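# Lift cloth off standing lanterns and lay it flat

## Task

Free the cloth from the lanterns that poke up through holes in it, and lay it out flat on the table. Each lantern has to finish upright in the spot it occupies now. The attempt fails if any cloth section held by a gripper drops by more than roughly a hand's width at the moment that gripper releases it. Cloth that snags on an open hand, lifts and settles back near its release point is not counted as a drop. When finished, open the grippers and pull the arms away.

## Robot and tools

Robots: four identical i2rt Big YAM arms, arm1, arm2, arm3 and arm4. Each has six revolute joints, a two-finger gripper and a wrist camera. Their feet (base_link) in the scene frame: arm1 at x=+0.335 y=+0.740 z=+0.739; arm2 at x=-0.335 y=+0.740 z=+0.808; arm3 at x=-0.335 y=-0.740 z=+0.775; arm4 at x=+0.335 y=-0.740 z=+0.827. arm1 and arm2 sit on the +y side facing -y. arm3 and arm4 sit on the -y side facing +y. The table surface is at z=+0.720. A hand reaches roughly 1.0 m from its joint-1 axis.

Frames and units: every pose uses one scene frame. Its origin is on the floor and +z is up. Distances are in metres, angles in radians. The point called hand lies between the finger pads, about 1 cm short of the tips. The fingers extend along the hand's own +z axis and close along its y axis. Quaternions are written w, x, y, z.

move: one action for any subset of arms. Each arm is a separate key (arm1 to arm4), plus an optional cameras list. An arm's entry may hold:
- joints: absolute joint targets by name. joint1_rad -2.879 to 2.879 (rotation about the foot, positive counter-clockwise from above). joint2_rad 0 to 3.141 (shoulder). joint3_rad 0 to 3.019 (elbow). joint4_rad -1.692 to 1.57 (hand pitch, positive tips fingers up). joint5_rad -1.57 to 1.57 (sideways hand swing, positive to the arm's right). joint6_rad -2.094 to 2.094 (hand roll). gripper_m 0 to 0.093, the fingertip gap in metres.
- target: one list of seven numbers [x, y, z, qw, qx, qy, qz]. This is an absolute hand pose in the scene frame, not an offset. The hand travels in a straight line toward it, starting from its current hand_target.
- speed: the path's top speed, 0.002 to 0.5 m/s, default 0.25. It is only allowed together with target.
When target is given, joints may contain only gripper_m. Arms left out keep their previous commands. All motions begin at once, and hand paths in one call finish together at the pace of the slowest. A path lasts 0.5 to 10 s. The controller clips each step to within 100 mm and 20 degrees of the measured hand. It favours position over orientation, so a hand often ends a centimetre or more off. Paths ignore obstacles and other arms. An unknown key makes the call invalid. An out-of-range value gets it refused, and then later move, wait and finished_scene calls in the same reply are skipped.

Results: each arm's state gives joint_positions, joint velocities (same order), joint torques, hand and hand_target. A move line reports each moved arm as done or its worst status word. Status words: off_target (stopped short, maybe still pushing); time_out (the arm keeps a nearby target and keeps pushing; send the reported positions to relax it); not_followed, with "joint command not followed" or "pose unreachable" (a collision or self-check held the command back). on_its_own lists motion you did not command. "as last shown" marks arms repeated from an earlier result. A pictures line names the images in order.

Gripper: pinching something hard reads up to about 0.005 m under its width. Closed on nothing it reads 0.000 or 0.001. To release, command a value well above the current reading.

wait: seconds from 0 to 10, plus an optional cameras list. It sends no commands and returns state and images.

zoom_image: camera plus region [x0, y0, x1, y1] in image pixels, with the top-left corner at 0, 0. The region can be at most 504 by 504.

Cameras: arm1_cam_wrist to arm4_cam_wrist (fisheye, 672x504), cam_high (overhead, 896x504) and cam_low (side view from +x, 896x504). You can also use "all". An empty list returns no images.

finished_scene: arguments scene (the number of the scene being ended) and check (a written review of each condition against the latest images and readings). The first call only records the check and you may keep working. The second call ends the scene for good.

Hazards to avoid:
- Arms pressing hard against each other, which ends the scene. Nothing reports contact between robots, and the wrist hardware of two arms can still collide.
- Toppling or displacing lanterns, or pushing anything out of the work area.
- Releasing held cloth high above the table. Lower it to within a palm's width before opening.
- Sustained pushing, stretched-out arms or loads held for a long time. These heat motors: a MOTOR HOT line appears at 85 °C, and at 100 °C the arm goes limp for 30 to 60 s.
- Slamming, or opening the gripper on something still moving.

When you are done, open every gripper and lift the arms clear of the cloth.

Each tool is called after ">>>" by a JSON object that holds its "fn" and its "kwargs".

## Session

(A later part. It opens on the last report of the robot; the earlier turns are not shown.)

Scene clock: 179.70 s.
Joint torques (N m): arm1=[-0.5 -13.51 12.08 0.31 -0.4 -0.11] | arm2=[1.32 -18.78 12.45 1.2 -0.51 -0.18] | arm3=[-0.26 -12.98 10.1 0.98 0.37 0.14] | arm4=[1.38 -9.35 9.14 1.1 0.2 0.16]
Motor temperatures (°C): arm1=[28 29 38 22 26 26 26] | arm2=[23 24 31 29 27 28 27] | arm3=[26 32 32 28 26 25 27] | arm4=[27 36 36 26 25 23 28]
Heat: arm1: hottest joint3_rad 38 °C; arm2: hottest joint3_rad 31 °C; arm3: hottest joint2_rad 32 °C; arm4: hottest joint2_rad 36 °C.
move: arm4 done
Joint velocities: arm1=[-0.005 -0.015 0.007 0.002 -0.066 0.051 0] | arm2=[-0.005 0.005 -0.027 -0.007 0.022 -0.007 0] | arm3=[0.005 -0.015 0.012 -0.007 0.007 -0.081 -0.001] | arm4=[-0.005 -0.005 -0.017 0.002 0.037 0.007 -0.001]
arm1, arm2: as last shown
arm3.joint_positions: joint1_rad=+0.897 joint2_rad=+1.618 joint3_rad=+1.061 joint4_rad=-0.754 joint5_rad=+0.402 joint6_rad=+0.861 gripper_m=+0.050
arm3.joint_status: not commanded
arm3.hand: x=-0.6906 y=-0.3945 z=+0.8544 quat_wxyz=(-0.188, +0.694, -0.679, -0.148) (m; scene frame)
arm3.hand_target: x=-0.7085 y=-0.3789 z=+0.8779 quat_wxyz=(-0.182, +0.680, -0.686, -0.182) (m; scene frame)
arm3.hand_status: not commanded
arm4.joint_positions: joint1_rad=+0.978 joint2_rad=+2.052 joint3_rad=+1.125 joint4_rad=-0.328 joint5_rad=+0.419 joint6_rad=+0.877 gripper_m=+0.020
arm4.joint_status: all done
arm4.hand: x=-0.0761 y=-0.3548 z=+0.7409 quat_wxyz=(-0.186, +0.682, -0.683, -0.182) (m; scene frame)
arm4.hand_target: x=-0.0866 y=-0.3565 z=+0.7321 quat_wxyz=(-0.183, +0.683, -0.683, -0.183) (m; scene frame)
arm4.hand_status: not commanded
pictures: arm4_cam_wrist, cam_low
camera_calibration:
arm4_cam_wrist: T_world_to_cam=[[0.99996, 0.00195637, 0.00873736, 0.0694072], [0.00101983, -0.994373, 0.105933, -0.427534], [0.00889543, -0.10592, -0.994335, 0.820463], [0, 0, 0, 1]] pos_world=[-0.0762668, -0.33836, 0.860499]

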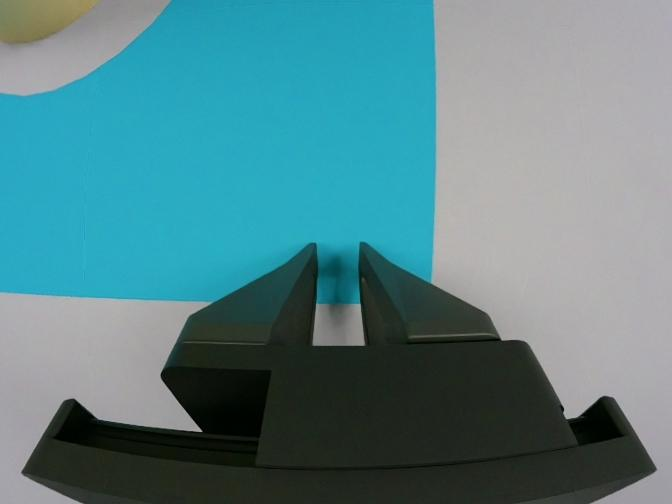

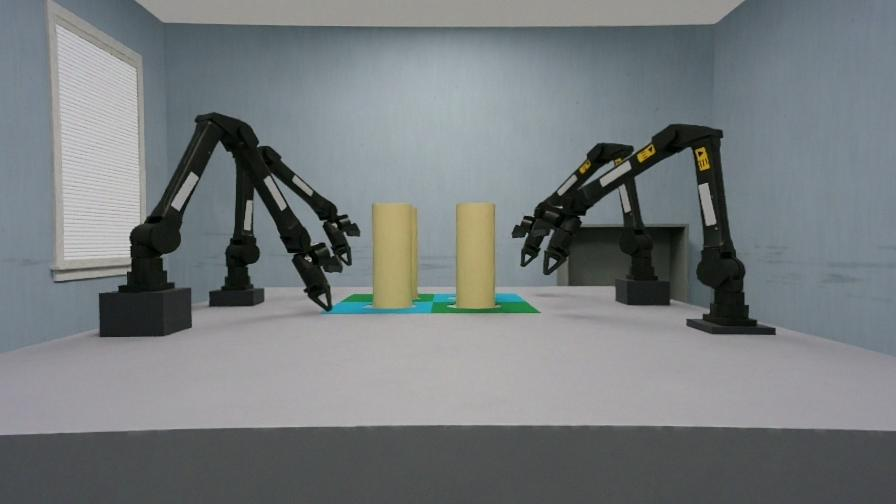

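>>> {"fn": "move", "kwargs": {"arm4": {"joints": {"gripper_m": 0.05}}, "cameras": []}}

>>> {"fn": "move", "kwargs": {"arm4": {"target": [-0.087, -0.356, 0.705, 0.183, -0.683, 0.683, 0.183], "speed": 0.08}, "cameras": ["arm4_cam_wrist"]}}

>>> {"fn": "move", "kwargs": {"arm4": {"joints": {"gripper_m": 0.0}}, "cameras": ["arm4_cam_wrist", "cam_low"]}}

Scene clock: 186.73 s.
Joint torques (N m): arm1=[-0.26 -13.51 12.14 0.17 -0.44 -0.09] | arm2=[1.38 -18.73 12.46 1.22 -0.51 -0.18] | arm3=[-0.5 -13.16 10.07 0.95 0.37 0.15] | arm4=[1.38 -9.41 9.14 1.09 0.2 0.15]
Motor temperatures (°C): arm1=[28 29 39 22 26 26 26] | arm2=[23 24 32 29 27 27 27] | arm3=[26 33 33 28 26 25 27] | arm4=[27 37 35 26 25 23 28]
Heat: arm1: hottest joint3_rad 39 °C; arm2: hottest joint3_rad 32 °C; arm3: hottest joint2_rad 33 °C; arm4: hottest joint2_rad 37 °C.
move: arm4 done
Joint velocities: arm1=[0.005 -0.005 0.002 -0.007 0.081 -0.095 -0.001] | arm2=[-0.005 -0.005 -0.007 -0.012 0.037 0.037 -0.001] | arm3=[0.005 0.005 -0.007 0.002 -0.007 -0.095 0.001] | arm4=[0.005 -0.005 -0.017 -0.012 -0.022 -0.051 -0.001]
arm1, arm2, arm3: as last shown
arm4.joint_positions: joint1_rad=+0.978 joint2_rad=+2.052 joint3_rad=+1.125 joint4_rad=-0.328 joint5_rad=+0.419 joint6_rad=+0.878 gripper_m=+0.050
arm4.joint_status: all done
arm4.hand: x=-0.0761 y=-0.3547 z=+0.7410 quat_wxyz=(-0.186, +0.682, -0.684, -0.182) (m; scene frame)
arm4.hand_target: x=-0.0865 y=-0.3564 z=+0.7321 quat_wxyz=(-0.183, +0.683, -0.683, -0.183) (m; scene frame)
arm4.hand_status: not commanded
pictures: none
No camera images: "cameras" was empty.

Scene clock: 187.70 s.
Joint torques (N m): arm1=[-0.73 -13.45 12.16 0.34 -0.43 -0.09] | arm2=[1.26 -18.84 12.45 1.2 -0.51 -0.19] | arm3=[-0.38 -13.1 10.06 0.92 0.37 0.15] | arm4=[1.38 -7 8.1 1.26 -0.2 0.14]
Motor temperatures (°C): arm1=[28 29 39 22 26 26 26] | arm2=[23 24 32 29 27 27 27] | arm3=[26 33 33 28 26 25 27] | arm4=[27 37 35 26 25 23 28]
Heat: arm1: hottest joint3_rad 39 °C; arm2: hottest joint3_rad 32 °C; arm3: hottest joint2_rad 33 °C; arm4: hottest joint2_rad 37 °C.
move: arm4 off_target
Joint velocities: arm1=[-0.005 -0.005 -0.007 -0.022 -0.066 -0.081 -0.001] | arm2=[0.005 -0.005 -0.017 -0.012 -0.007 -0.066 -0.002] | arm3=[-0.005 -0.015 -0.002 0.002 -0.139 0.051 0] | arm4=[-0.024 -0.015 -0.012 0.002 -0.066 -0.007 0]
arm1, arm3: as last shown
arm2.joint_positions: joint1_rad=-0.894 joint2_rad=+1.762 joint3_rad=+1.140 joint4_rad=-0.676 joint5_rad=-0.397 joint6_rad=-0.818 gripper_m=+0.050
arm2.joint_status: not commanded
arm2.hand: x=-0.7149 y=+0.3592 z=+0.8487 quat_wxyz=(-0.184, -0.699, -0.675, +0.146) (m; scene frame)
arm2.hand_target: x=-0.7323 y=+0.3387 z=+0.8766 quat_wxyz=(-0.181, -0.683, -0.683, +0.183) (m; scene frame)
arm2.hand_status: not commanded
arm4.joint_positions: joint1_rad=+0.978 joint2_rad=+2.069 joint3_rad=+1.136 joint4_rad=-0.275 joint5_rad=+0.429 joint6_rad=+0.878 gripper_m=+0.050
arm4.joint_status: not commanded
arm4.hand: x=-0.0857 y=-0.3457 z=+0.7396 quat_wxyz=(-0.187, +0.674, -0.685, -0.205) (m; scene frame)
arm4.hand_target: x=-0.0853 y=-0.3571 z=+0.7066 quat_wxyz=(-0.183, +0.683, -0.683, -0.183) (m; scene frame)
arm4.hand_status: off_target (0.036 m and 2.7 deg from the pose sent, 0.038 m and 0.4 deg at the start)
pictures: arm4_cam_wrist
camera_calibration:
arm4_cam_wrist: T_world_to_cam=[[0.999725, -0.0021944, -0.0233498, 0.101314], [-0.000534992, -0.997488, 0.0708375, -0.393631], [-0.0234466, -0.0708055, -0.997215, 0.831697], [0, 0, 0, 1]] pos_world=[-0.0819963, -0.333531, 0.85963]

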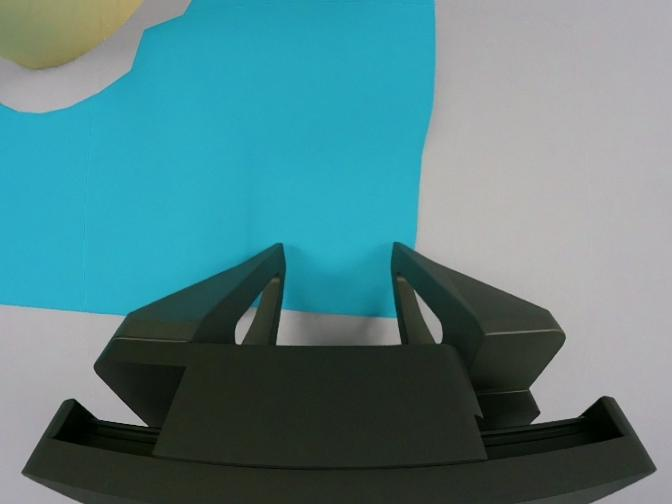

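Scene clock: 188.40 s.
Joint torques (N m): arm1=[-0.73 -13.33 12.15 0.35 -0.43 -0.08] | arm2=[1.44 -18.78 12.45 1.22 -0.51 -0.18] | arm3=[-0.32 -13.1 10.1 0.96 0.37 0.14] | arm4=[1.38 -7.53 7.35 0.84 -0.22 0.14]
Motor temperatures (°C): arm1=[28 29 39 22 26 26 26] | arm2=[23 24 32 29 27 27 27] | arm3=[26 33 33 28 26 25 27] | arm4=[27 37 35 26 25 23 28]
Heat: arm1: hottest joint3_rad 39 °C; arm2: hottest joint3_rad 32 °C; arm3: hottest joint2_rad 33 °C; arm4: hottest joint2_rad 37 °C.
move: arm4 done
Joint velocities: arm1=[-0.005 -0.024 0.012 0.007 -0.037 -0.037 -0.001] | arm2=[-0.005 -0.005 0.012 -0.002 -0.037 0.037 0.001] | arm3=[-0.024 -0.015 -0.007 -0.017 0.037 0.007 -0.001] | arm4=[-0.015 -0.005 0.022 0.007 -0.037 0.037 -0.001]
arm1, arm2, arm3: as last shown
arm4.joint_positions: joint1_rad=+0.978 joint2_rad=+2.075 joint3_rad=+1.146 joint4_rad=-0.263 joint5_rad=+0.429 joint6_rad=+0.878 gripper_m=+0.003
arm4.joint_status: all done
arm4.hand: x=-0.0908 y=-0.3420 z=+0.7403 quat_wxyz=(-0.186, +0.672, -0.685, -0.212) (m; scene frame)
arm4.hand_target: x=-0.0854 y=-0.3571 z=+0.7065 quat_wxyz=(-0.183, +0.683, -0.683, -0.183) (m; scene frame)
arm4.hand_status: not commanded
pictures: arm4_cam_wrist, cam_low
camera_calibration:
arm4_cam_wrist: T_world_to_cam=[[0.99936, -0.00186527, -0.0357178, 0.115651], [0.000349605, -0.998082, 0.0619039, -0.383525], [-0.0357648, -0.0618767, -0.997443, 0.834645], [0, 0, 0, 1]] pos_world=[-0.0855922, -0.330928, 0.860383]

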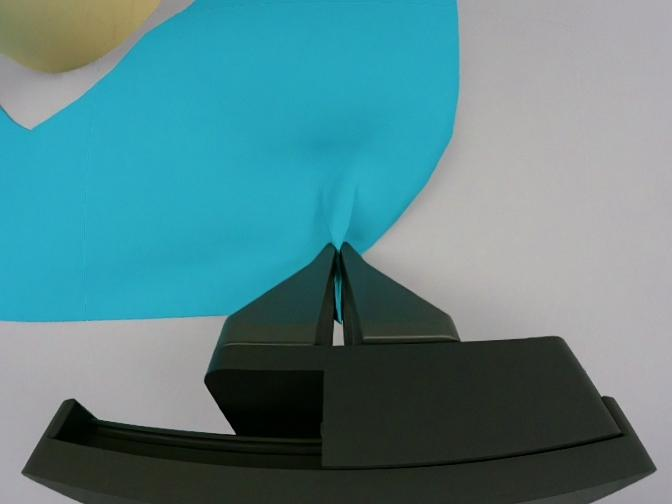

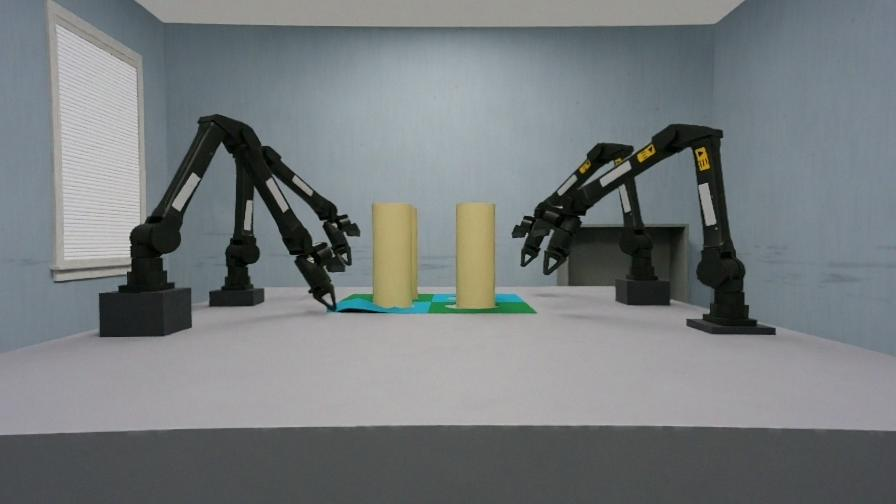

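>>> {"fn": "move", "kwargs": {"arm4": {"target": [-0.09, -0.345, 0.80, 0.183, -0.683, 0.683, 0.183], "speed": 0.1}, "cameras": ["arm4_cam_wrist", "cam_low"]}}

>>> {"fn": "zoom_image", "kwargs": {"camera": "cam_low", "region": [280, 250, 440, 350]}}

>>> {"fn": "zoom_image", "kwargs": {"camera": "arm4_cam_wrist", "region": [190, 130, 480, 350]}}

Scene clock: 194.13 s.
Joint torques (N m): arm1=[-0.5 -13.51 12.04 0.28 -0.43 -0.09] | arm2=[1.32 -18.78 12.46 1.2 -0.51 -0.18] | arm3=[-0.5 -12.98 10.1 0.95 0.39 0.14] | arm4=[0.15 -11.16 10.8 0.58 0.14 0.01]
Motor temperatures (°C): arm1=[28 30 39 22 26 26 26] | arm2=[23 24 32 29 26 27 26] | arm3=[26 33 34 28 26 25 26] | arm4=[27 37 35 26 25 23 28]
Heat: arm1: hottest joint3_rad 39 °C; arm2: hottest joint3_rad 32 °C; arm3: hottest joint3_rad 34 °C; arm4: hottest joint2_rad 37 °C.
move: arm4 off_target
Joint velocities: arm1=[-0.005 -0.005 -0.007 0.002 -0.007 0.007 0] | arm2=[-0.005 -0.005 -0.027 0.002 -0.095 -0.007 0.001] | arm3=[0.005 -0.005 0.002 0.012 -0.095 0.037 -0.001] | arm4=[-0.015 0.005 0.002 0.007 -0.051 0.022 -0.001]
arm1, arm2, arm3: as last shown
arm4.joint_positions: joint1_rad=+0.978 joint2_rad=+1.958 joint3_rad=+1.157 joint4_rad=-0.471 joint5_rad=+0.417 joint6_rad=+0.878 gripper_m=+0.003
arm4.joint_status: not commanded
arm4.hand: x=-0.0788 y=-0.3535 z=+0.7916 quat_wxyz=(-0.186, +0.684, -0.683, -0.174) (m; scene frame)
arm4.hand_target: x=-0.0894 y=-0.3454 z=+0.8007 quat_wxyz=(-0.183, +0.683, -0.683, -0.183) (m; scene frame)
arm4.hand_status: off_target (0.016 m and 1.1 deg from the pose sent, 0.060 m and 3.5 deg at the start)
pictures: arm4_cam_wrist, cam_low
camera_calibration:
arm4_cam_wrist: T_world_to_cam=[[0.999772, 0.00165532, 0.0212918, 0.0615742], [-0.000860608, -0.993059, 0.117615, -0.44054], [0.0213387, -0.117607, -0.992831, 0.866698], [0, 0, 0, 1]] pos_world=[-0.0804335, -0.335654, 0.910988]

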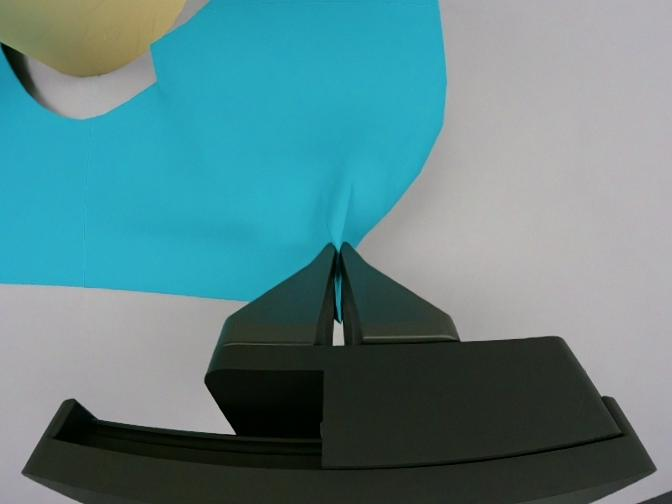

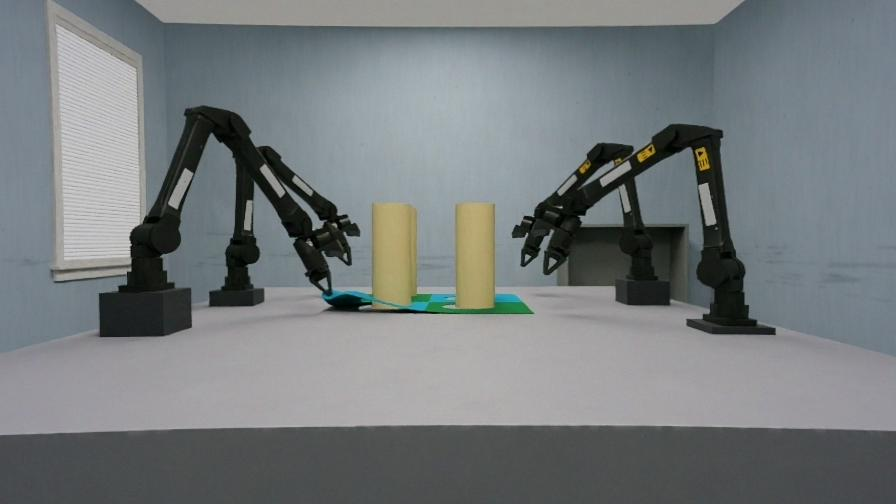

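Scaled by 3.150.

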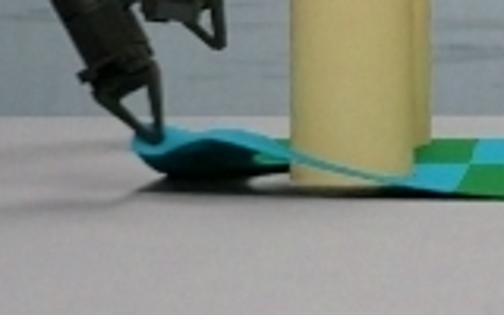

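Scaled by 1.738 from the camera's 672x504 image, which has a finer 960x720 frame.

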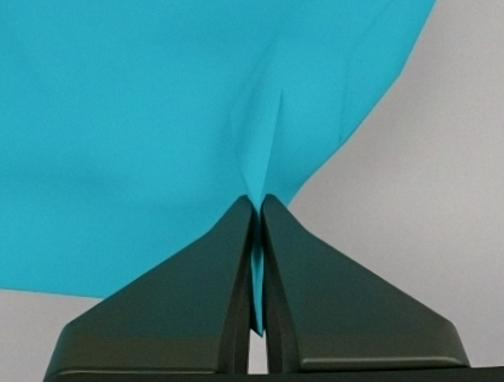

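>>> {"fn": "move", "kwargs": {"arm1": {"target": [-0.063, 0.272, 0.805, 0.183, 0.683, 0.683, -0.183], "speed": 0.15}, "arm2": {"target": [-0.710, 0.294, 0.81, 0.183, 0.683, 0.683, -0.183], "speed": 0.15}, "arm3": {"target": [-0.717, -0.348, 0.81, 0.183, -0.683, 0.683, 0.183], "speed": 0.15}, "arm4": {"target": [-0.08, -0.355, 0.765, 0.183, -0.683, 0.683, 0.183], "speed": 0.1}, "cameras": ["arm1_cam_wrist", "arm2_cam_wrist", "arm3_cam_wrist"]}}

Scene clock: 207.33 s.
Joint torques (N m): arm1=[-0.67 -14.56 12.72 1.14 -0.11 0.15] | arm2=[1.32 -18.49 9.95 1.61 -0.2 0.02] | arm3=[-0.32 -13.86 8.96 1.18 0.32 -0.13] | arm4=[0.5 -10.46 7.35 1.35 0.16 0.05]
Motor temperatures (°C): arm1=[28 30 39 22 26 26 26] | arm2=[23 25 33 29 26 27 26] | arm3=[26 33 35 28 26 25 26] | arm4=[27 38 35 26 25 23 29]
Heat: arm1: hottest joint3_rad 39 °C; arm2: hottest joint3_rad 33 °C; arm3: hottest joint3_rad 35 °C; arm4: hottest joint2_rad 38 °C.
move: arm1 off_target; arm2 off_target; arm3 off_target; arm4 done
Joint velocities: arm1=[-0.005 0.005 0.007 -0.002 0.037 -0.022 0] | arm2=[-0.005 -0.015 0.017 -0.017 0.022 -0.022 0] | arm3=[-0.005 -0.005 0.012 0.002 -0.066 0.037 -0.001] | arm4=[-0.005 -0.015 0.007 -0.007 -0.007 -0.007 0]
arm1.joint_positions: joint1_rad=-0.818 joint2_rad=+1.874 joint3_rad=+1.281 joint4_rad=-0.678 joint5_rad=-0.366 joint6_rad=-0.748 gripper_m=+0.050
arm1.joint_status: not commanded
arm1.hand: x=-0.0440 y=+0.2898 z=+0.7816 quat_wxyz=(-0.184, -0.686, -0.687, +0.152) (m; scene frame)
arm1.hand_target: x=-0.0609 y=+0.2734 z=+0.8052 quat_wxyz=(-0.183, -0.683, -0.683, +0.182) (m; scene frame)
arm1.hand_status: off_target (0.035 m and 3.6 deg from the pose sent, 0.081 m and 2.3 deg at the start)
arm2.joint_positions: joint1_rad=-0.795 joint2_rad=+1.881 joint3_rad=+1.140 joint4_rad=-0.494 joint5_rad=-0.375 joint6_rad=-0.744 gripper_m=+0.050
arm2.joint_status: not commanded
arm2.hand: x=-0.6977 y=+0.3073 z=+0.7976 quat_wxyz=(-0.184, -0.686, -0.685, +0.161) (m; scene frame)
arm2.hand_target: x=-0.7100 y=+0.2947 z=+0.8103 quat_wxyz=(-0.183, -0.683, -0.683, +0.183) (m; scene frame)
arm2.hand_status: off_target (0.022 m and 2.6 deg from the pose sent, 0.076 m and 4.7 deg at the start)
arm3.joint_positions: joint1_rad=+0.861 joint2_rad=+1.762 joint3_rad=+1.061 joint4_rad=-0.580 joint5_rad=+0.392 joint6_rad=+0.838 gripper_m=+0.050
arm3.joint_status: not commanded
arm3.hand: x=-0.6997 y=-0.3655 z=+0.7948 quat_wxyz=(-0.186, +0.688, -0.684, -0.157) (m; scene frame)
arm3.hand_target: x=-0.7162 y=-0.3494 z=+0.8109 quat_wxyz=(-0.183, +0.683, -0.683, -0.183) (m; scene frame)
arm3.hand_status: off_target (0.029 m and 3.1 deg from the pose sent, 0.069 m and 4.2 deg at the start)
arm4.joint_positions: joint1_rad=+0.978 joint2_rad=+1.992 joint3_rad=+1.138 joint4_rad=-0.392 joint5_rad=+0.417 joint6_rad=+0.878 gripper_m=+0.003
arm4.joint_status: not commanded
arm4.hand: x=-0.0802 y=-0.3524 z=+0.7724 quat_wxyz=(-0.184, +0.681, -0.684, -0.186) (m; scene frame)
arm4.hand_target: x=-0.0799 y=-0.3550 z=+0.7648 quat_wxyz=(-0.183, +0.683, -0.683, -0.183) (m; scene frame)
arm4.hand_status: done (0.008 m and 0.4 deg from the pose sent, 0.027 m and 1.1 deg at the start)
pictures: arm1_cam_wrist, arm2_cam_wrist, arm3_cam_wrist
camera_calibration:
arm1_cam_wrist: T_world_to_cam=[[-0.998436, -0.0186553, -0.0527019, 0.00434318], [-0.0244116, 0.993545, 0.110784, -0.367418], [0.050295, 0.111898, -0.992446, 0.875792], [0, 0, 0, 1]] pos_world=[-0.0486808, 0.267128, 0.910109]
arm2_cam_wrist: T_world_to_cam=[[-0.999195, -0.00529859, -0.0397557, -0.660518], [-0.0106997, 0.990527, 0.136903, -0.416869], [0.0386536, 0.137219, -0.989786, 0.896042], [0, 0, 0, 1]] pos_world=[-0.699083, 0.286466, 0.917702]
arm3_cam_wrist: T_world_to_cam=[[0.99924, -0.00115159, 0.0389665, 0.668464], [-0.00621688, -0.991479, 0.130121, -0.463628], [0.0384846, -0.130265, -0.990732, 0.891802], [0, 0, 0, 1]] pos_world=[-0.705159, -0.342737, 0.917817]

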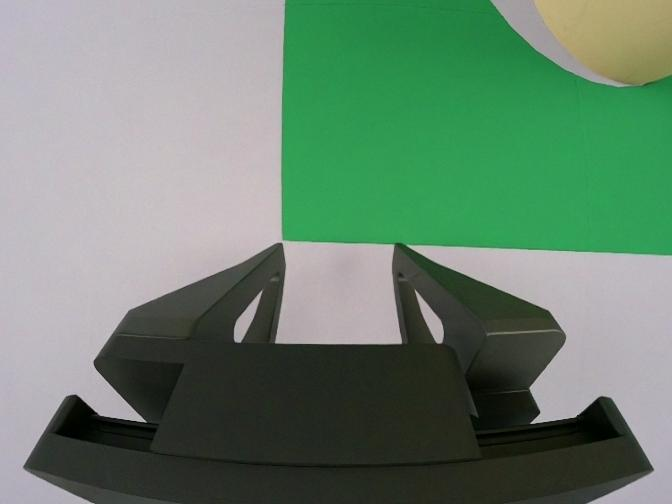

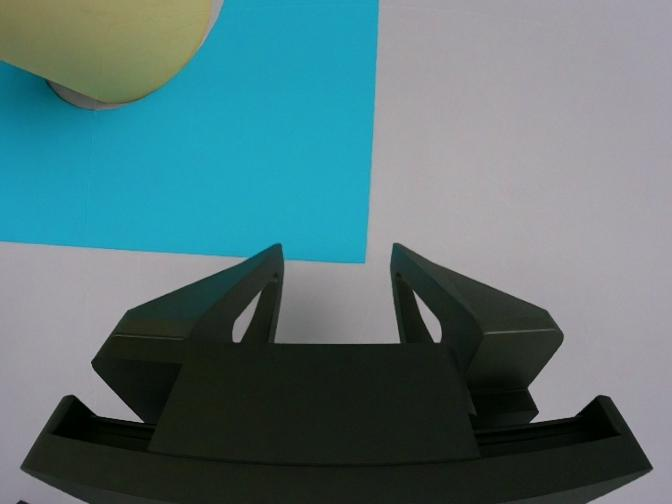

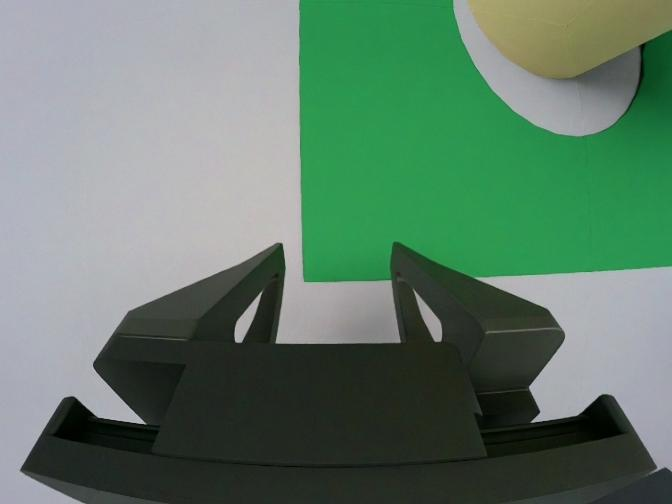

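>>> {"fn": "move", "kwargs": {"arm1": {"target": [-0.049, 0.257, 0.74, 0.183, 0.683, 0.683, -0.183], "speed": 0.1}, "arm2": {"target": [-0.681, 0.301, 0.74, 0.183, 0.683, 0.683, -0.183], "speed": 0.1}, "arm3": {"target": [-0.695, -0.365, 0.74, 0.183, -0.683, 0.683, 0.183], "speed": 0.1}, "cameras": ["arm1_cam_wrist", "arm2_cam_wrist", "arm3_cam_wrist", "cam_high"]}}

Scene clock: 227.97 s.
Joint torques (N m): arm1=[-0.5 -14.39 8.1 1.29 -0.06 0.19] | arm2=[1.26 -18.78 5.97 1.77 -0.2 0.01] | arm3=[-0.56 -13.39 5.31 1.24 0.3 -0.13] | arm4=[0.5 -10.46 7.35 1.36 0.16 0.05]
Motor temperatures (°C): arm1=[28 29 38 22 26 25 25] | arm2=[23 26 33 29 26 27 26] | arm3=[26 33 34 27 26 24 26] | arm4=[27 37 33 26 24 23 29]
Heat: arm1: hottest joint3_rad 38 °C; arm2: hottest joint3_rad 33 °C; arm3: hottest joint3_rad 34 °C; arm4: hottest joint2_rad 37 °C.
move: arm1 done; arm2 done; arm3 done
Joint velocities: arm1=[-0.005 -0.005 -0.012 0.002 -0.037 -0.022 -0.001] | arm2=[-0.005 -0.005 0.002 -0.012 -0.051 -0.022 0] | arm3=[-0.005 -0.015 0.007 -0.007 0.022 -0.007 0.001] | arm4=[0.005 -0.015 0.002 0.002 -0.022 -0.022 0]
arm1.joint_positions: joint1_rad=-0.788 joint2_rad=+1.961 joint3_rad=+1.281 joint4_rad=-0.517 joint5_rad=-0.352 joint6_rad=-0.713 gripper_m=+0.050
arm1.joint_status: not commanded
arm1.hand: x=-0.0499 y=+0.2610 z=+0.7430 quat_wxyz=(-0.182, -0.680, -0.686, +0.182) (m; scene frame)
arm1.hand_target: x=-0.0484 y=+0.2573 z=+0.7400 quat_wxyz=(-0.183, -0.683, -0.684, +0.183) (m; scene frame)
arm1.hand_status: done (0.005 m and 0.5 deg from the pose sent, 0.053 m and 3.6 deg at the start)
arm2.joint_positions: joint1_rad=-0.769 joint2_rad=+1.964 joint3_rad=+1.063 joint4_rad=-0.283 joint5_rad=-0.362 joint6_rad=-0.713 gripper_m=+0.050
arm2.joint_status: not commanded
arm2.hand: x=-0.6834 y=+0.3034 z=+0.7432 quat_wxyz=(-0.183, -0.682, -0.684, +0.181) (m; scene frame)
arm2.hand_target: x=-0.6807 y=+0.3014 z=+0.7405 quat_wxyz=(-0.183, -0.683, -0.683, +0.183) (m; scene frame)
arm2.hand_status: done (0.005 m and 0.3 deg from the pose sent, 0.060 m and 2.6 deg at the start)
arm3.joint_positions: joint1_rad=+0.861 joint2_rad=+1.837 joint3_rad=+0.974 joint4_rad=-0.371 joint5_rad=+0.391 joint6_rad=+0.837 gripper_m=+0.050
arm3.joint_status: not commanded
arm3.hand: x=-0.6943 y=-0.3691 z=+0.7432 quat_wxyz=(-0.183, +0.682, -0.685, -0.180) (m; scene frame)
arm3.hand_target: x=-0.6944 y=-0.3655 z=+0.7410 quat_wxyz=(-0.183, +0.683, -0.683, -0.183) (m; scene frame)
arm3.hand_status: done (0.005 m and 0.4 deg from the pose sent, 0.055 m and 3.1 deg at the start)
arm4.joint_positions: joint1_rad=+0.978 joint2_rad=+1.992 joint3_rad=+1.138 joint4_rad=-0.392 joint5_rad=+0.417 joint6_rad=+0.878 gripper_m=+0.003
arm4.joint_status: not commanded
arm4.hand: x=-0.0802 y=-0.3524 z=+0.7724 quat_wxyz=(-0.184, +0.681, -0.684, -0.186) (m; scene frame)
arm4.hand_target: x=-0.0799 y=-0.3550 z=+0.7648 quat_wxyz=(-0.183, +0.683, -0.683, -0.183) (m; scene frame)
arm4.hand_status: not commanded
pictures: arm1_cam_wrist, arm2_cam_wrist, arm3_cam_wrist, cam_high
camera_calibration:
arm1_cam_wrist: T_world_to_cam=[[-0.999868, -0.0146541, -0.00700941, -0.0392068], [-0.0151126, 0.997391, 0.0705936, -0.305367], [0.00595664, 0.0706903, -0.997481, 0.853321], [0, 0, 0, 1]] pos_world=[-0.0488994, 0.243674, 0.872453]
arm2_cam_wrist: T_world_to_cam=[[-0.999947, -0.00100022, -0.0102034, -0.672221], [-0.00212111, 0.99388, 0.110443, -0.380882], [0.0100305, 0.110459, -0.99383, 0.833807], [0, 0, 0, 1]] pos_world=[-0.681357, 0.285778, 0.863869]
arm3_cam_wrist: T_world_to_cam=[[0.999998, -0.000434591, 0.00178816, 0.693522], [-0.00061306, -0.994881, 0.101049, -0.436223], [0.00173509, -0.10105, -0.99488, 0.828301], [0, 0, 0, 1]] pos_world=[-0.695226, -0.349988, 0.8669]

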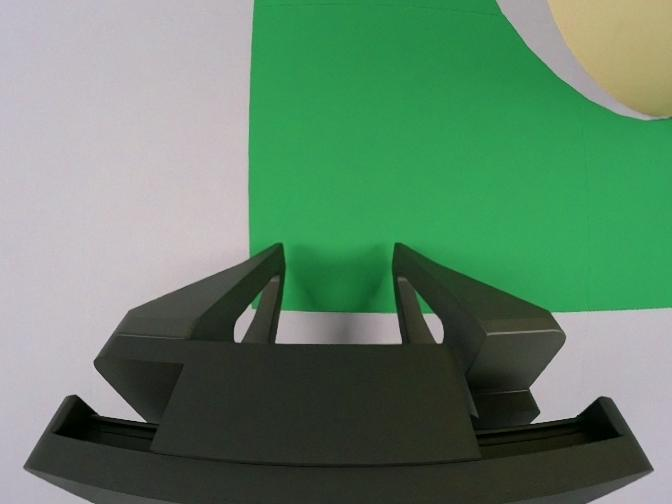

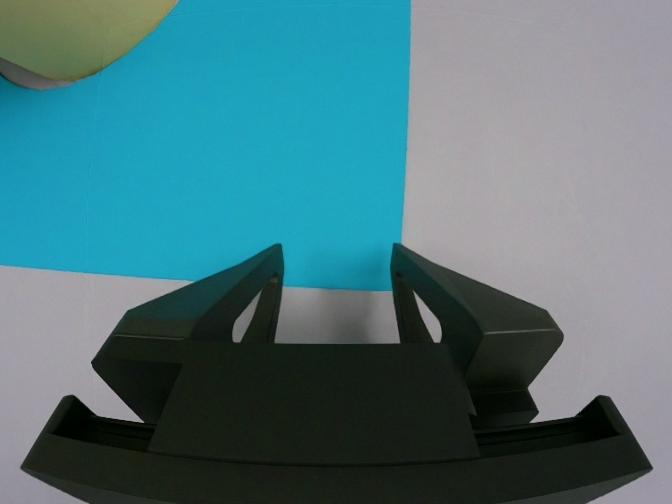

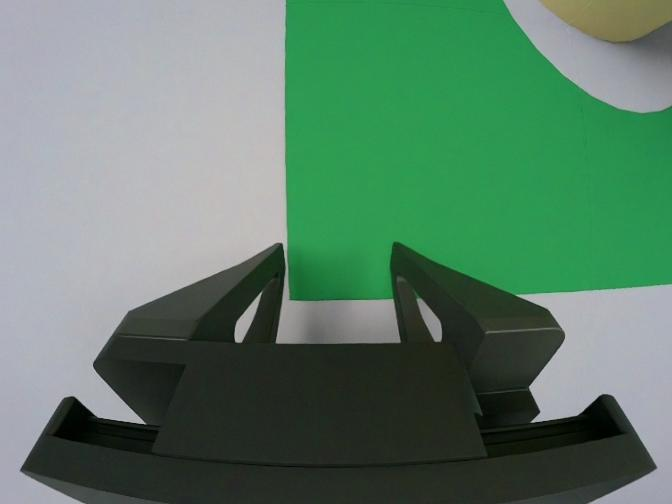

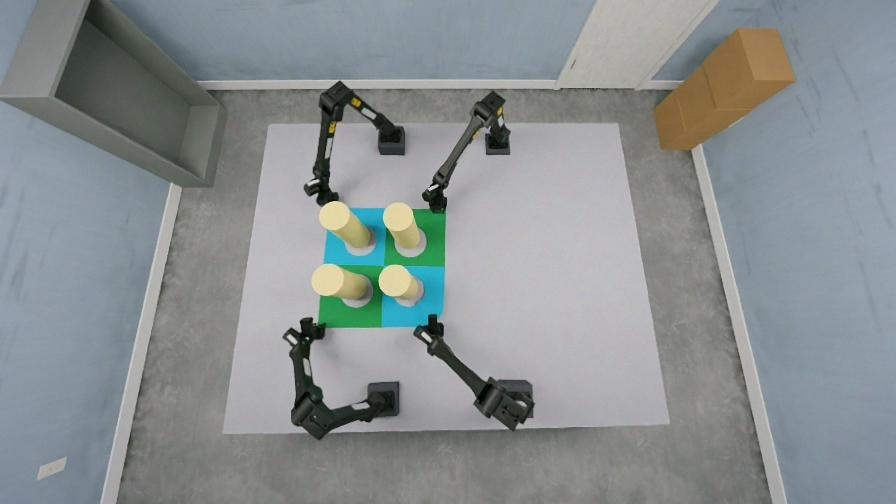

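>>> {"fn": "move", "kwargs": {"arm2": {"target": [-0.672, 0.302, 0.744, 0.183, 0.683, 0.683, -0.183], "speed": 0.1}, "arm3": {"target": [-0.683, -0.367, 0.744, 0.183, -0.683, 0.683, 0.183], "speed": 0.1}, "cameras": ["arm2_cam_wrist", "arm3_cam_wrist"]}}

>>> {"fn": "move", "kwargs": {"arm1": {"target": [-0.036, 0.273, 0.705, 0.183, 0.683, 0.683, -0.183], "speed": 0.08}, "arm2": {"target": [-0.660, 0.317, 0.705, 0.183, 0.683, 0.683, -0.183], "speed": 0.08}, "arm3": {"target": [-0.669, -0.381, 0.705, 0.183, -0.683, 0.683, 0.183], "speed": 0.08}, "cameras": ["arm1_cam_wrist", "arm2_cam_wrist", "arm3_cam_wrist"]}}

Scene clock: 236.20 s.
Joint torques (N m): arm1=[-0.15 -14.27 8.17 1.16 -0.07 0.17] | arm2=[1.38 -20.31 5.64 1.66 -0.19 0] | arm3=[-0.44 -15.33 5.03 1.24 0.3 -0.14] | arm4=[0.56 -10.46 7.35 1.35 0.16 0.05]
Motor temperatures (°C): arm1=[28 28 37 22 25 25 25] | arm2=[23 26 32 29 26 27 26] | arm3=[26 33 34 27 25 24 26] | arm4=[27 37 33 26 24 23 29]
Heat: arm1: hottest joint3_rad 37 °C; arm2: hottest joint3_rad 32 °C; arm3: hottest joint3_rad 34 °C; arm4: hottest joint2_rad 37 °C.
move: arm2 done; arm3 off_target
Joint velocities: arm1=[-0.005 -0.005 -0.017 -0.012 0.007 0.007 0] | arm2=[-0.015 -0.005 -0.007 0.007 -0.022 -0.007 0] | arm3=[0.005 -0.005 -0.007 -0.017 -0.037 -0.081 0.001] | arm4=[0.005 0.015 -0.037 0.012 0.051 0.007 0]
arm1.joint_positions: joint1_rad=-0.788 joint2_rad=+1.961 joint3_rad=+1.281 joint4_rad=-0.517 joint5_rad=-0.352 joint6_rad=-0.713 gripper_m=+0.050
arm1.joint_status: not commanded
arm1.hand: x=-0.0499 y=+0.2610 z=+0.7430 quat_wxyz=(-0.182, -0.680, -0.686, +0.182) (m; scene frame)
arm1.hand_target: x=-0.0484 y=+0.2573 z=+0.7400 quat_wxyz=(-0.183, -0.683, -0.684, +0.183) (m; scene frame)
arm1.hand_status: not commanded
arm2.joint_positions: joint1_rad=-0.758 joint2_rad=+1.964 joint3_rad=+1.045 joint4_rad=-0.277 joint5_rad=-0.358 joint6_rad=-0.701 gripper_m=+0.050
arm2.joint_status: not commanded
arm2.hand: x=-0.6739 y=+0.3059 z=+0.7378 quat_wxyz=(-0.183, -0.685, -0.684, +0.173) (m; scene frame)
arm2.hand_target: x=-0.6721 y=+0.3018 z=+0.7441 quat_wxyz=(-0.183, -0.683, -0.683, +0.183) (m; scene frame)
arm2.hand_status: done (0.008 m and 1.1 deg from the pose sent, 0.011 m and 0.3 deg at the start)
arm3.joint_positions: joint1_rad=+0.847 joint2_rad=+1.837 joint3_rad=+0.946 joint4_rad=-0.362 joint5_rad=+0.388 joint6_rad=+0.825 gripper_m=+0.050
arm3.joint_status: not commanded
arm3.hand: x=-0.6803 y=-0.3722 z=+0.7350 quat_wxyz=(-0.184, +0.684, -0.685, -0.169) (m; scene frame)
arm3.hand_target: x=-0.6830 y=-0.3670 z=+0.7441 quat_wxyz=(-0.183, +0.683, -0.683, -0.183) (m; scene frame)
arm3.hand_status: off_target (0.011 m and 1.7 deg from the pose sent, 0.012 m and 0.4 deg at the start)
arm4: as last shown
pictures: arm2_cam_wrist, arm3_cam_wrist
camera_calibration:
arm2_cam_wrist: T_world_to_cam=[[-0.999777, 0.000401401, -0.0211147, -0.655056], [-0.00216375, 0.992611, 0.121323, -0.390437], [0.0210074, 0.121342, -0.992388, 0.831051], [0, 0, 0, 1]] pos_world=[-0.673213, 0.286973, 0.858263]
arm3_cam_wrist: T_world_to_cam=[[0.99981, -0.00234865, 0.0193596, 0.665739], [-0.00456152, -0.993347, 0.115065, -0.45085], [0.0189606, -0.115132, -0.993169, 0.825025], [0, 0, 0, 1]] pos_world=[-0.683312, -0.3513, 0.858378]

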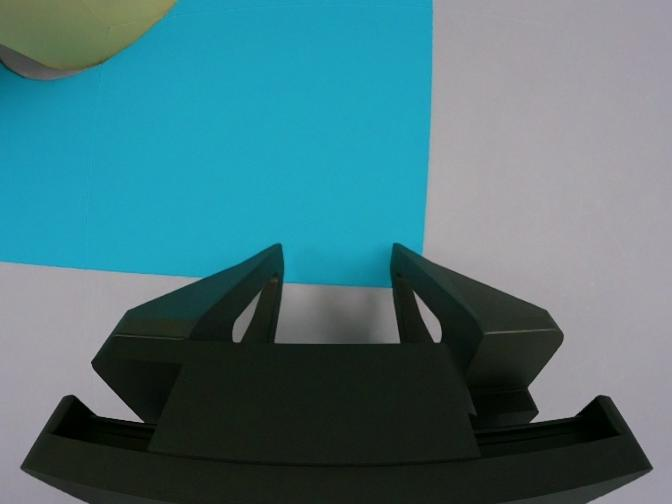

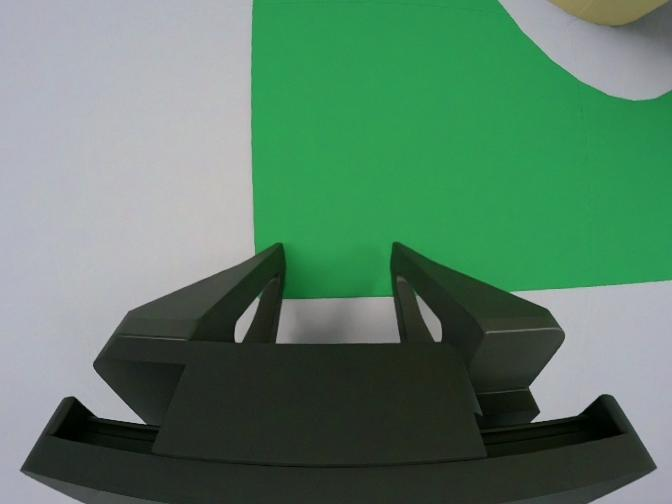

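Scene clock: 237.27 s.
Joint torques (N m): arm1=[-1.03 -11.87 5.64 0.85 0.13 0.13] | arm2=[0.44 -14.86 4.45 1.63 -0.01 -0.04] | arm3=[-0.09 -10.46 3.43 0.95 -0.03 -0.06] | arm4=[0.5 -10.46 7.35 1.36 0.16 0.05]
Motor temperatures (°C): arm1=[28 29 37 22 25 25 25] | arm2=[23 26 32 29 26 27 26] | arm3=[26 33 34 27 25 24 26] | arm4=[27 37 32 26 24 23 29]
Heat: arm1: hottest joint3_rad 37 °C; arm2: hottest joint3_rad 32 °C; arm3: hottest joint3_rad 34 °C; arm4: hottest joint2_rad 37 °C.
move: arm1 off_target; arm2 off_target; arm3 off_target
Joint velocities: arm1=[0.005 -0.015 -0.002 -0.012 0.022 0.007 -0.001] | arm2=[-0.005 -0.015 -0.017 -0.002 -0.022 0.037 -0.001] | arm3=[-0.005 -0.005 0.017 -0.017 0.037 -0.022 -0.001] | arm4=[0.005 0.005 -0.007 0.007 -0.007 0.022 0]
arm1.joint_positions: joint1_rad=-0.788 joint2_rad=+1.952 joint3_rad=+1.221 joint4_rad=-0.402 joint5_rad=-0.357 joint6_rad=-0.708 gripper_m=+0.050
arm1.joint_status: not commanded
arm1.hand: x=-0.0480 y=+0.2617 z=+0.7364 quat_wxyz=(-0.186, -0.673, -0.684, +0.212) (m; scene frame)
arm1.hand_target: x=-0.0353 y=+0.2739 z=+0.7064 quat_wxyz=(-0.183, -0.683, -0.683, +0.183) (m; scene frame)
arm1.hand_status: off_target (0.035 m and 3.5 deg from the pose sent, 0.042 m and 0.5 deg at the start)
arm2.joint_positions: joint1_rad=-0.758 joint2_rad=+1.965 joint3_rad=+0.991 joint4_rad=-0.154 joint5_rad=-0.363 joint6_rad=-0.699 gripper_m=+0.050
arm2.joint_status: not commanded
arm2.hand: x=-0.6717 y=+0.3069 z=+0.7320 quat_wxyz=(-0.186, -0.676, -0.683, +0.206) (m; scene frame)
arm2.hand_target: x=-0.6590 y=+0.3180 z=+0.7064 quat_wxyz=(-0.183, -0.683, -0.683, +0.183) (m; scene frame)
arm2.hand_status: off_target (0.031 m and 2.7 deg from the pose sent, 0.037 m and 1.1 deg at the start)
arm3.joint_positions: joint1_rad=+0.847 joint2_rad=+1.837 joint3_rad=+0.894 joint4_rad=-0.228 joint5_rad=+0.398 joint6_rad=+0.822 gripper_m=+0.050
arm3.joint_status: not commanded
arm3.hand: x=-0.6803 y=-0.3700 z=+0.7300 quat_wxyz=(-0.185, +0.674, -0.685, -0.207) (m; scene frame)
arm3.hand_target: x=-0.6681 y=-0.3817 z=+0.7068 quat_wxyz=(-0.183, +0.683, -0.683, -0.183) (m; scene frame)
arm3.hand_status: off_target (0.030 m and 3.0 deg from the pose sent, 0.033 m and 1.7 deg at the start)
arm4: as last shown
pictures: arm1_cam_wrist, arm2_cam_wrist, arm3_cam_wrist
camera_calibration:
arm1_cam_wrist: T_world_to_cam=[[-0.999416, -0.011751, 0.0320747, -0.0667775], [-0.0110632, 0.999707, 0.0215348, -0.269817], [-0.0323184, 0.0211674, -0.999253, 0.859145], [0, 0, 0, 1]] pos_world=[-0.0419574, 0.250768, 0.866456]
arm2_cam_wrist: T_world_to_cam=[[-0.999768, 0.000152539, 0.0215281, -0.684108], [0.00164786, 0.997583, 0.0694585, -0.351771], [-0.0214655, 0.0694778, -0.997353, 0.816153], [0, 0, 0, 1]] pos_world=[-0.665851, 0.29432, 0.853153]
arm3_cam_wrist: T_world_to_cam=[[0.999352, -0.00227209, -0.0359149, 0.70594], [-0.00023279, -0.998392, 0.0566839, -0.404382], [-0.0359859, -0.0566389, -0.997746, 0.807931], [0, 0, 0, 1]] pos_world=[-0.676503, -0.356367, 0.854385]

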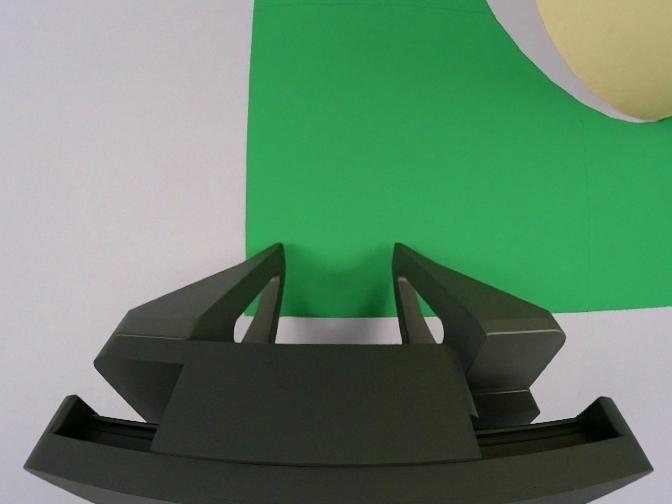

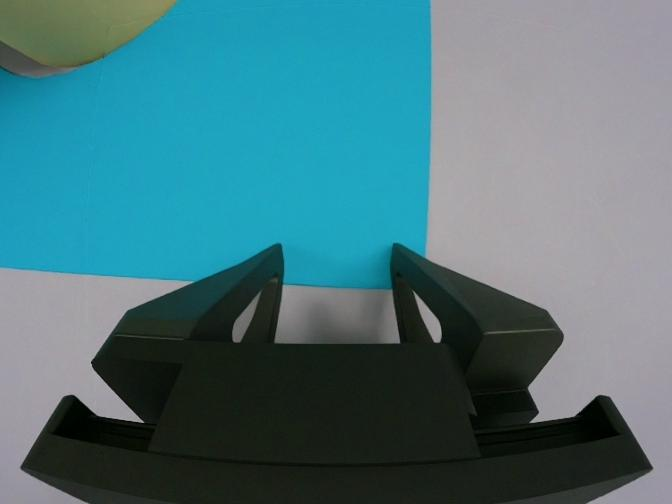

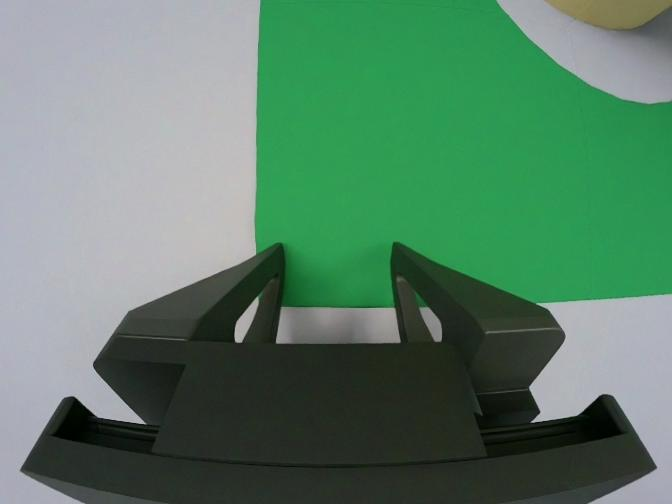

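>>> {"fn": "move", "kwargs": {"arm1": {"joints": {"gripper_m": 0.0}}, "arm2": {"joints": {"gripper_m": 0.0}}, "arm3": {"joints": {"gripper_m": 0.0}}, "cameras": ["arm1_cam_wrist", "arm2_cam_wrist", "arm3_cam_wrist", "cam_high"]}}

Scene clock: 240.23 s.
Joint torques (N m): arm1=[-0.38 -11.4 5.71 0.38 0.03 0.09] | arm2=[0.32 -14.86 4.44 1.52 0.35 -0.04] | arm3=[-0.03 -10.58 3.41 0.76 -0.11 -0.05] | arm4=[0.56 -10.46 7.35 1.06 0.3 0.05]
Motor temperatures (°C): arm1=[28 29 37 22 25 25 25] | arm2=[23 26 32 29 26 26 26] | arm3=[26 33 33 27 25 24 26] | arm4=[27 37 32 26 24 23 29]
Heat: arm1: hottest joint3_rad 37 °C; arm2: hottest joint3_rad 32 °C; arm3: hottest joint2_rad 33 °C; arm4: hottest joint2_rad 37 °C.
move: arm1 done; arm2 done; arm3 done
Joint velocities: arm1=[-0.015 -0.015 0.012 -0.007 -0.007 -0.095 0] | arm2=[-0.015 0.005 0.002 -0.002 0.022 0.007 -0.001] | arm3=[-0.024 -0.015 -0.002 -0.017 0.007 0.007 0] | arm4=[-0.015 -0.005 0.017 -0.002 0.007 -0.007 0]
arm1.joint_positions: joint1_rad=-0.791 joint2_rad=+1.950 joint3_rad=+1.219 joint4_rad=-0.388 joint5_rad=-0.355 joint6_rad=-0.708 gripper_m=+0.001
arm1.joint_status: all done
arm1.hand: x=-0.0516 y=+0.2616 z=+0.7380 quat_wxyz=(-0.184, -0.672, -0.683, +0.219) (m; scene frame)
arm1.hand_target: x=-0.0352 y=+0.2740 z=+0.7062 quat_wxyz=(-0.183, -0.683, -0.683, +0.183) (m; scene frame)
arm1.hand_status: not commanded
arm2.joint_positions: joint1_rad=-0.750 joint2_rad=+1.965 joint3_rad=+0.991 joint4_rad=-0.151 joint5_rad=-0.373 joint6_rad=-0.699 gripper_m=+0.001
arm2.joint_status: all done
arm2.hand: x=-0.6671 y=+0.3029 z=+0.7326 quat_wxyz=(-0.192, -0.671, -0.686, +0.205) (m; scene frame)
arm2.hand_target: x=-0.6590 y=+0.3179 z=+0.7066 quat_wxyz=(-0.183, -0.683, -0.683, +0.183) (m; scene frame)
arm2.hand_status: not commanded
arm3.joint_positions: joint1_rad=+0.846 joint2_rad=+1.837 joint3_rad=+0.894 joint4_rad=-0.223 joint5_rad=+0.400 joint6_rad=+0.822 gripper_m=+0.002
arm3.joint_status: all done
arm3.hand: x=-0.6806 y=-0.3686 z=+0.7306 quat_wxyz=(-0.186, +0.672, -0.685, -0.210) (m; scene frame)
arm3.hand_target: x=-0.6682 y=-0.3817 z=+0.7069 quat_wxyz=(-0.183, +0.683, -0.683, -0.183) (m; scene frame)
arm3.hand_status: not commanded
arm4.joint_positions: joint1_rad=+0.978 joint2_rad=+1.992 joint3_rad=+1.138 joint4_rad=-0.385 joint5_rad=+0.413 joint6_rad=+0.878 gripper_m=+0.003
arm4.joint_status: not commanded
arm4.hand: x=-0.0819 y=-0.3518 z=+0.7728 quat_wxyz=(-0.182, +0.680, -0.684, -0.189) (m; scene frame)
arm4.hand_target: x=-0.0800 y=-0.3550 z=+0.7648 quat_wxyz=(-0.183, +0.683, -0.683, -0.183) (m; scene frame)
arm4.hand_status: not commanded
pictures: arm1_cam_wrist, arm2_cam_wrist, arm3_cam_wrist, cam_high
camera_calibration:
arm1_cam_wrist: T_world_to_cam=[[-0.999034, -0.00642177, 0.0434675, -0.0802763], [-0.00585337, 0.999896, 0.0131913, -0.26339], [-0.0435477, 0.0129241, -0.998968, 0.861896], [0, 0, 0, 1]] pos_world=[-0.0442069, 0.251708, 0.867971]
arm2_cam_wrist: T_world_to_cam=[[-0.999783, -0.012168, 0.0169209, -0.672432], [-0.0111004, 0.998026, 0.0618152, -0.350829], [-0.0176397, 0.0616139, -0.997944, 0.822491], [0, 0, 0, 1]] pos_world=[-0.661672, 0.291277, 0.853865]
arm3_cam_wrist: T_world_to_cam=[[0.999239, -0.00372653, -0.038831, 0.707737], [-0.00172649, -0.998676, 0.0514129, -0.400283], [-0.0389711, -0.0513067, -0.997922, 0.808732], [0, 0, 0, 1]] pos_world=[-0.676372, -0.355623, 0.855114]

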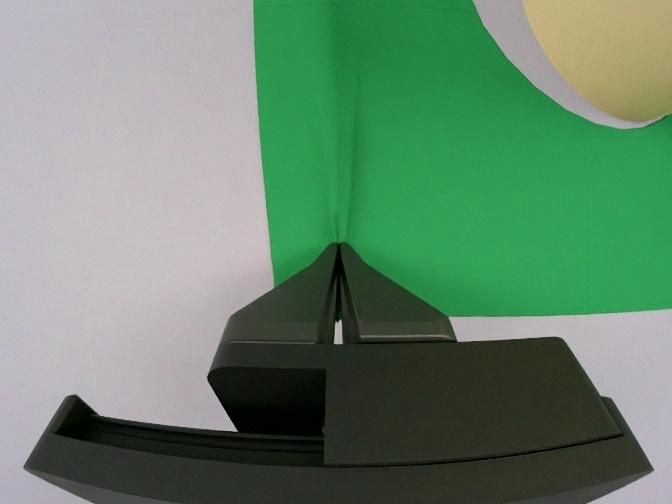

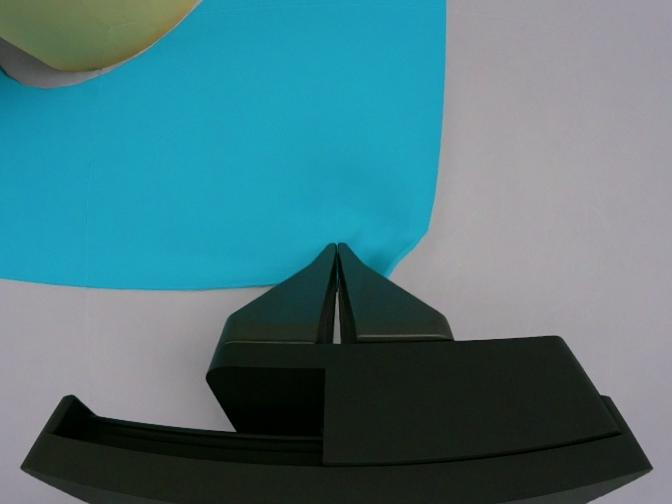

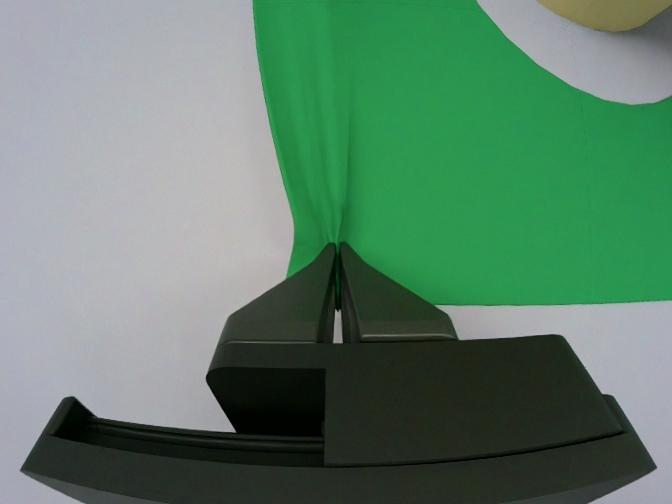

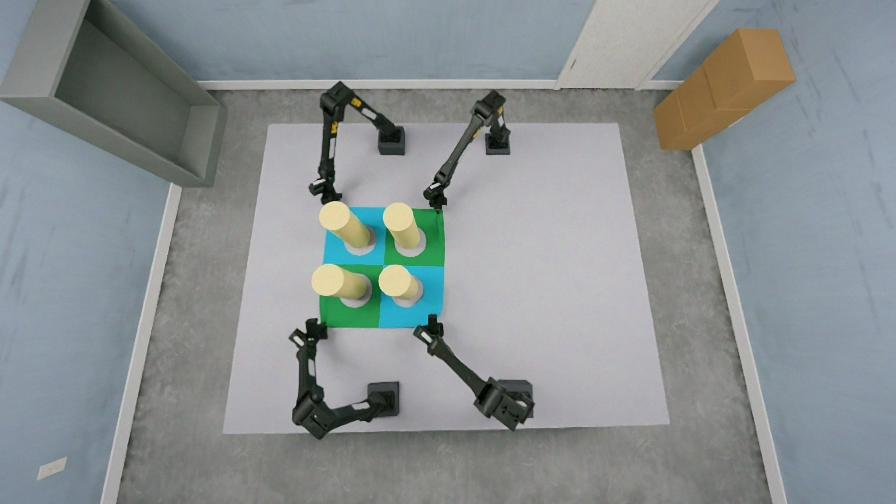

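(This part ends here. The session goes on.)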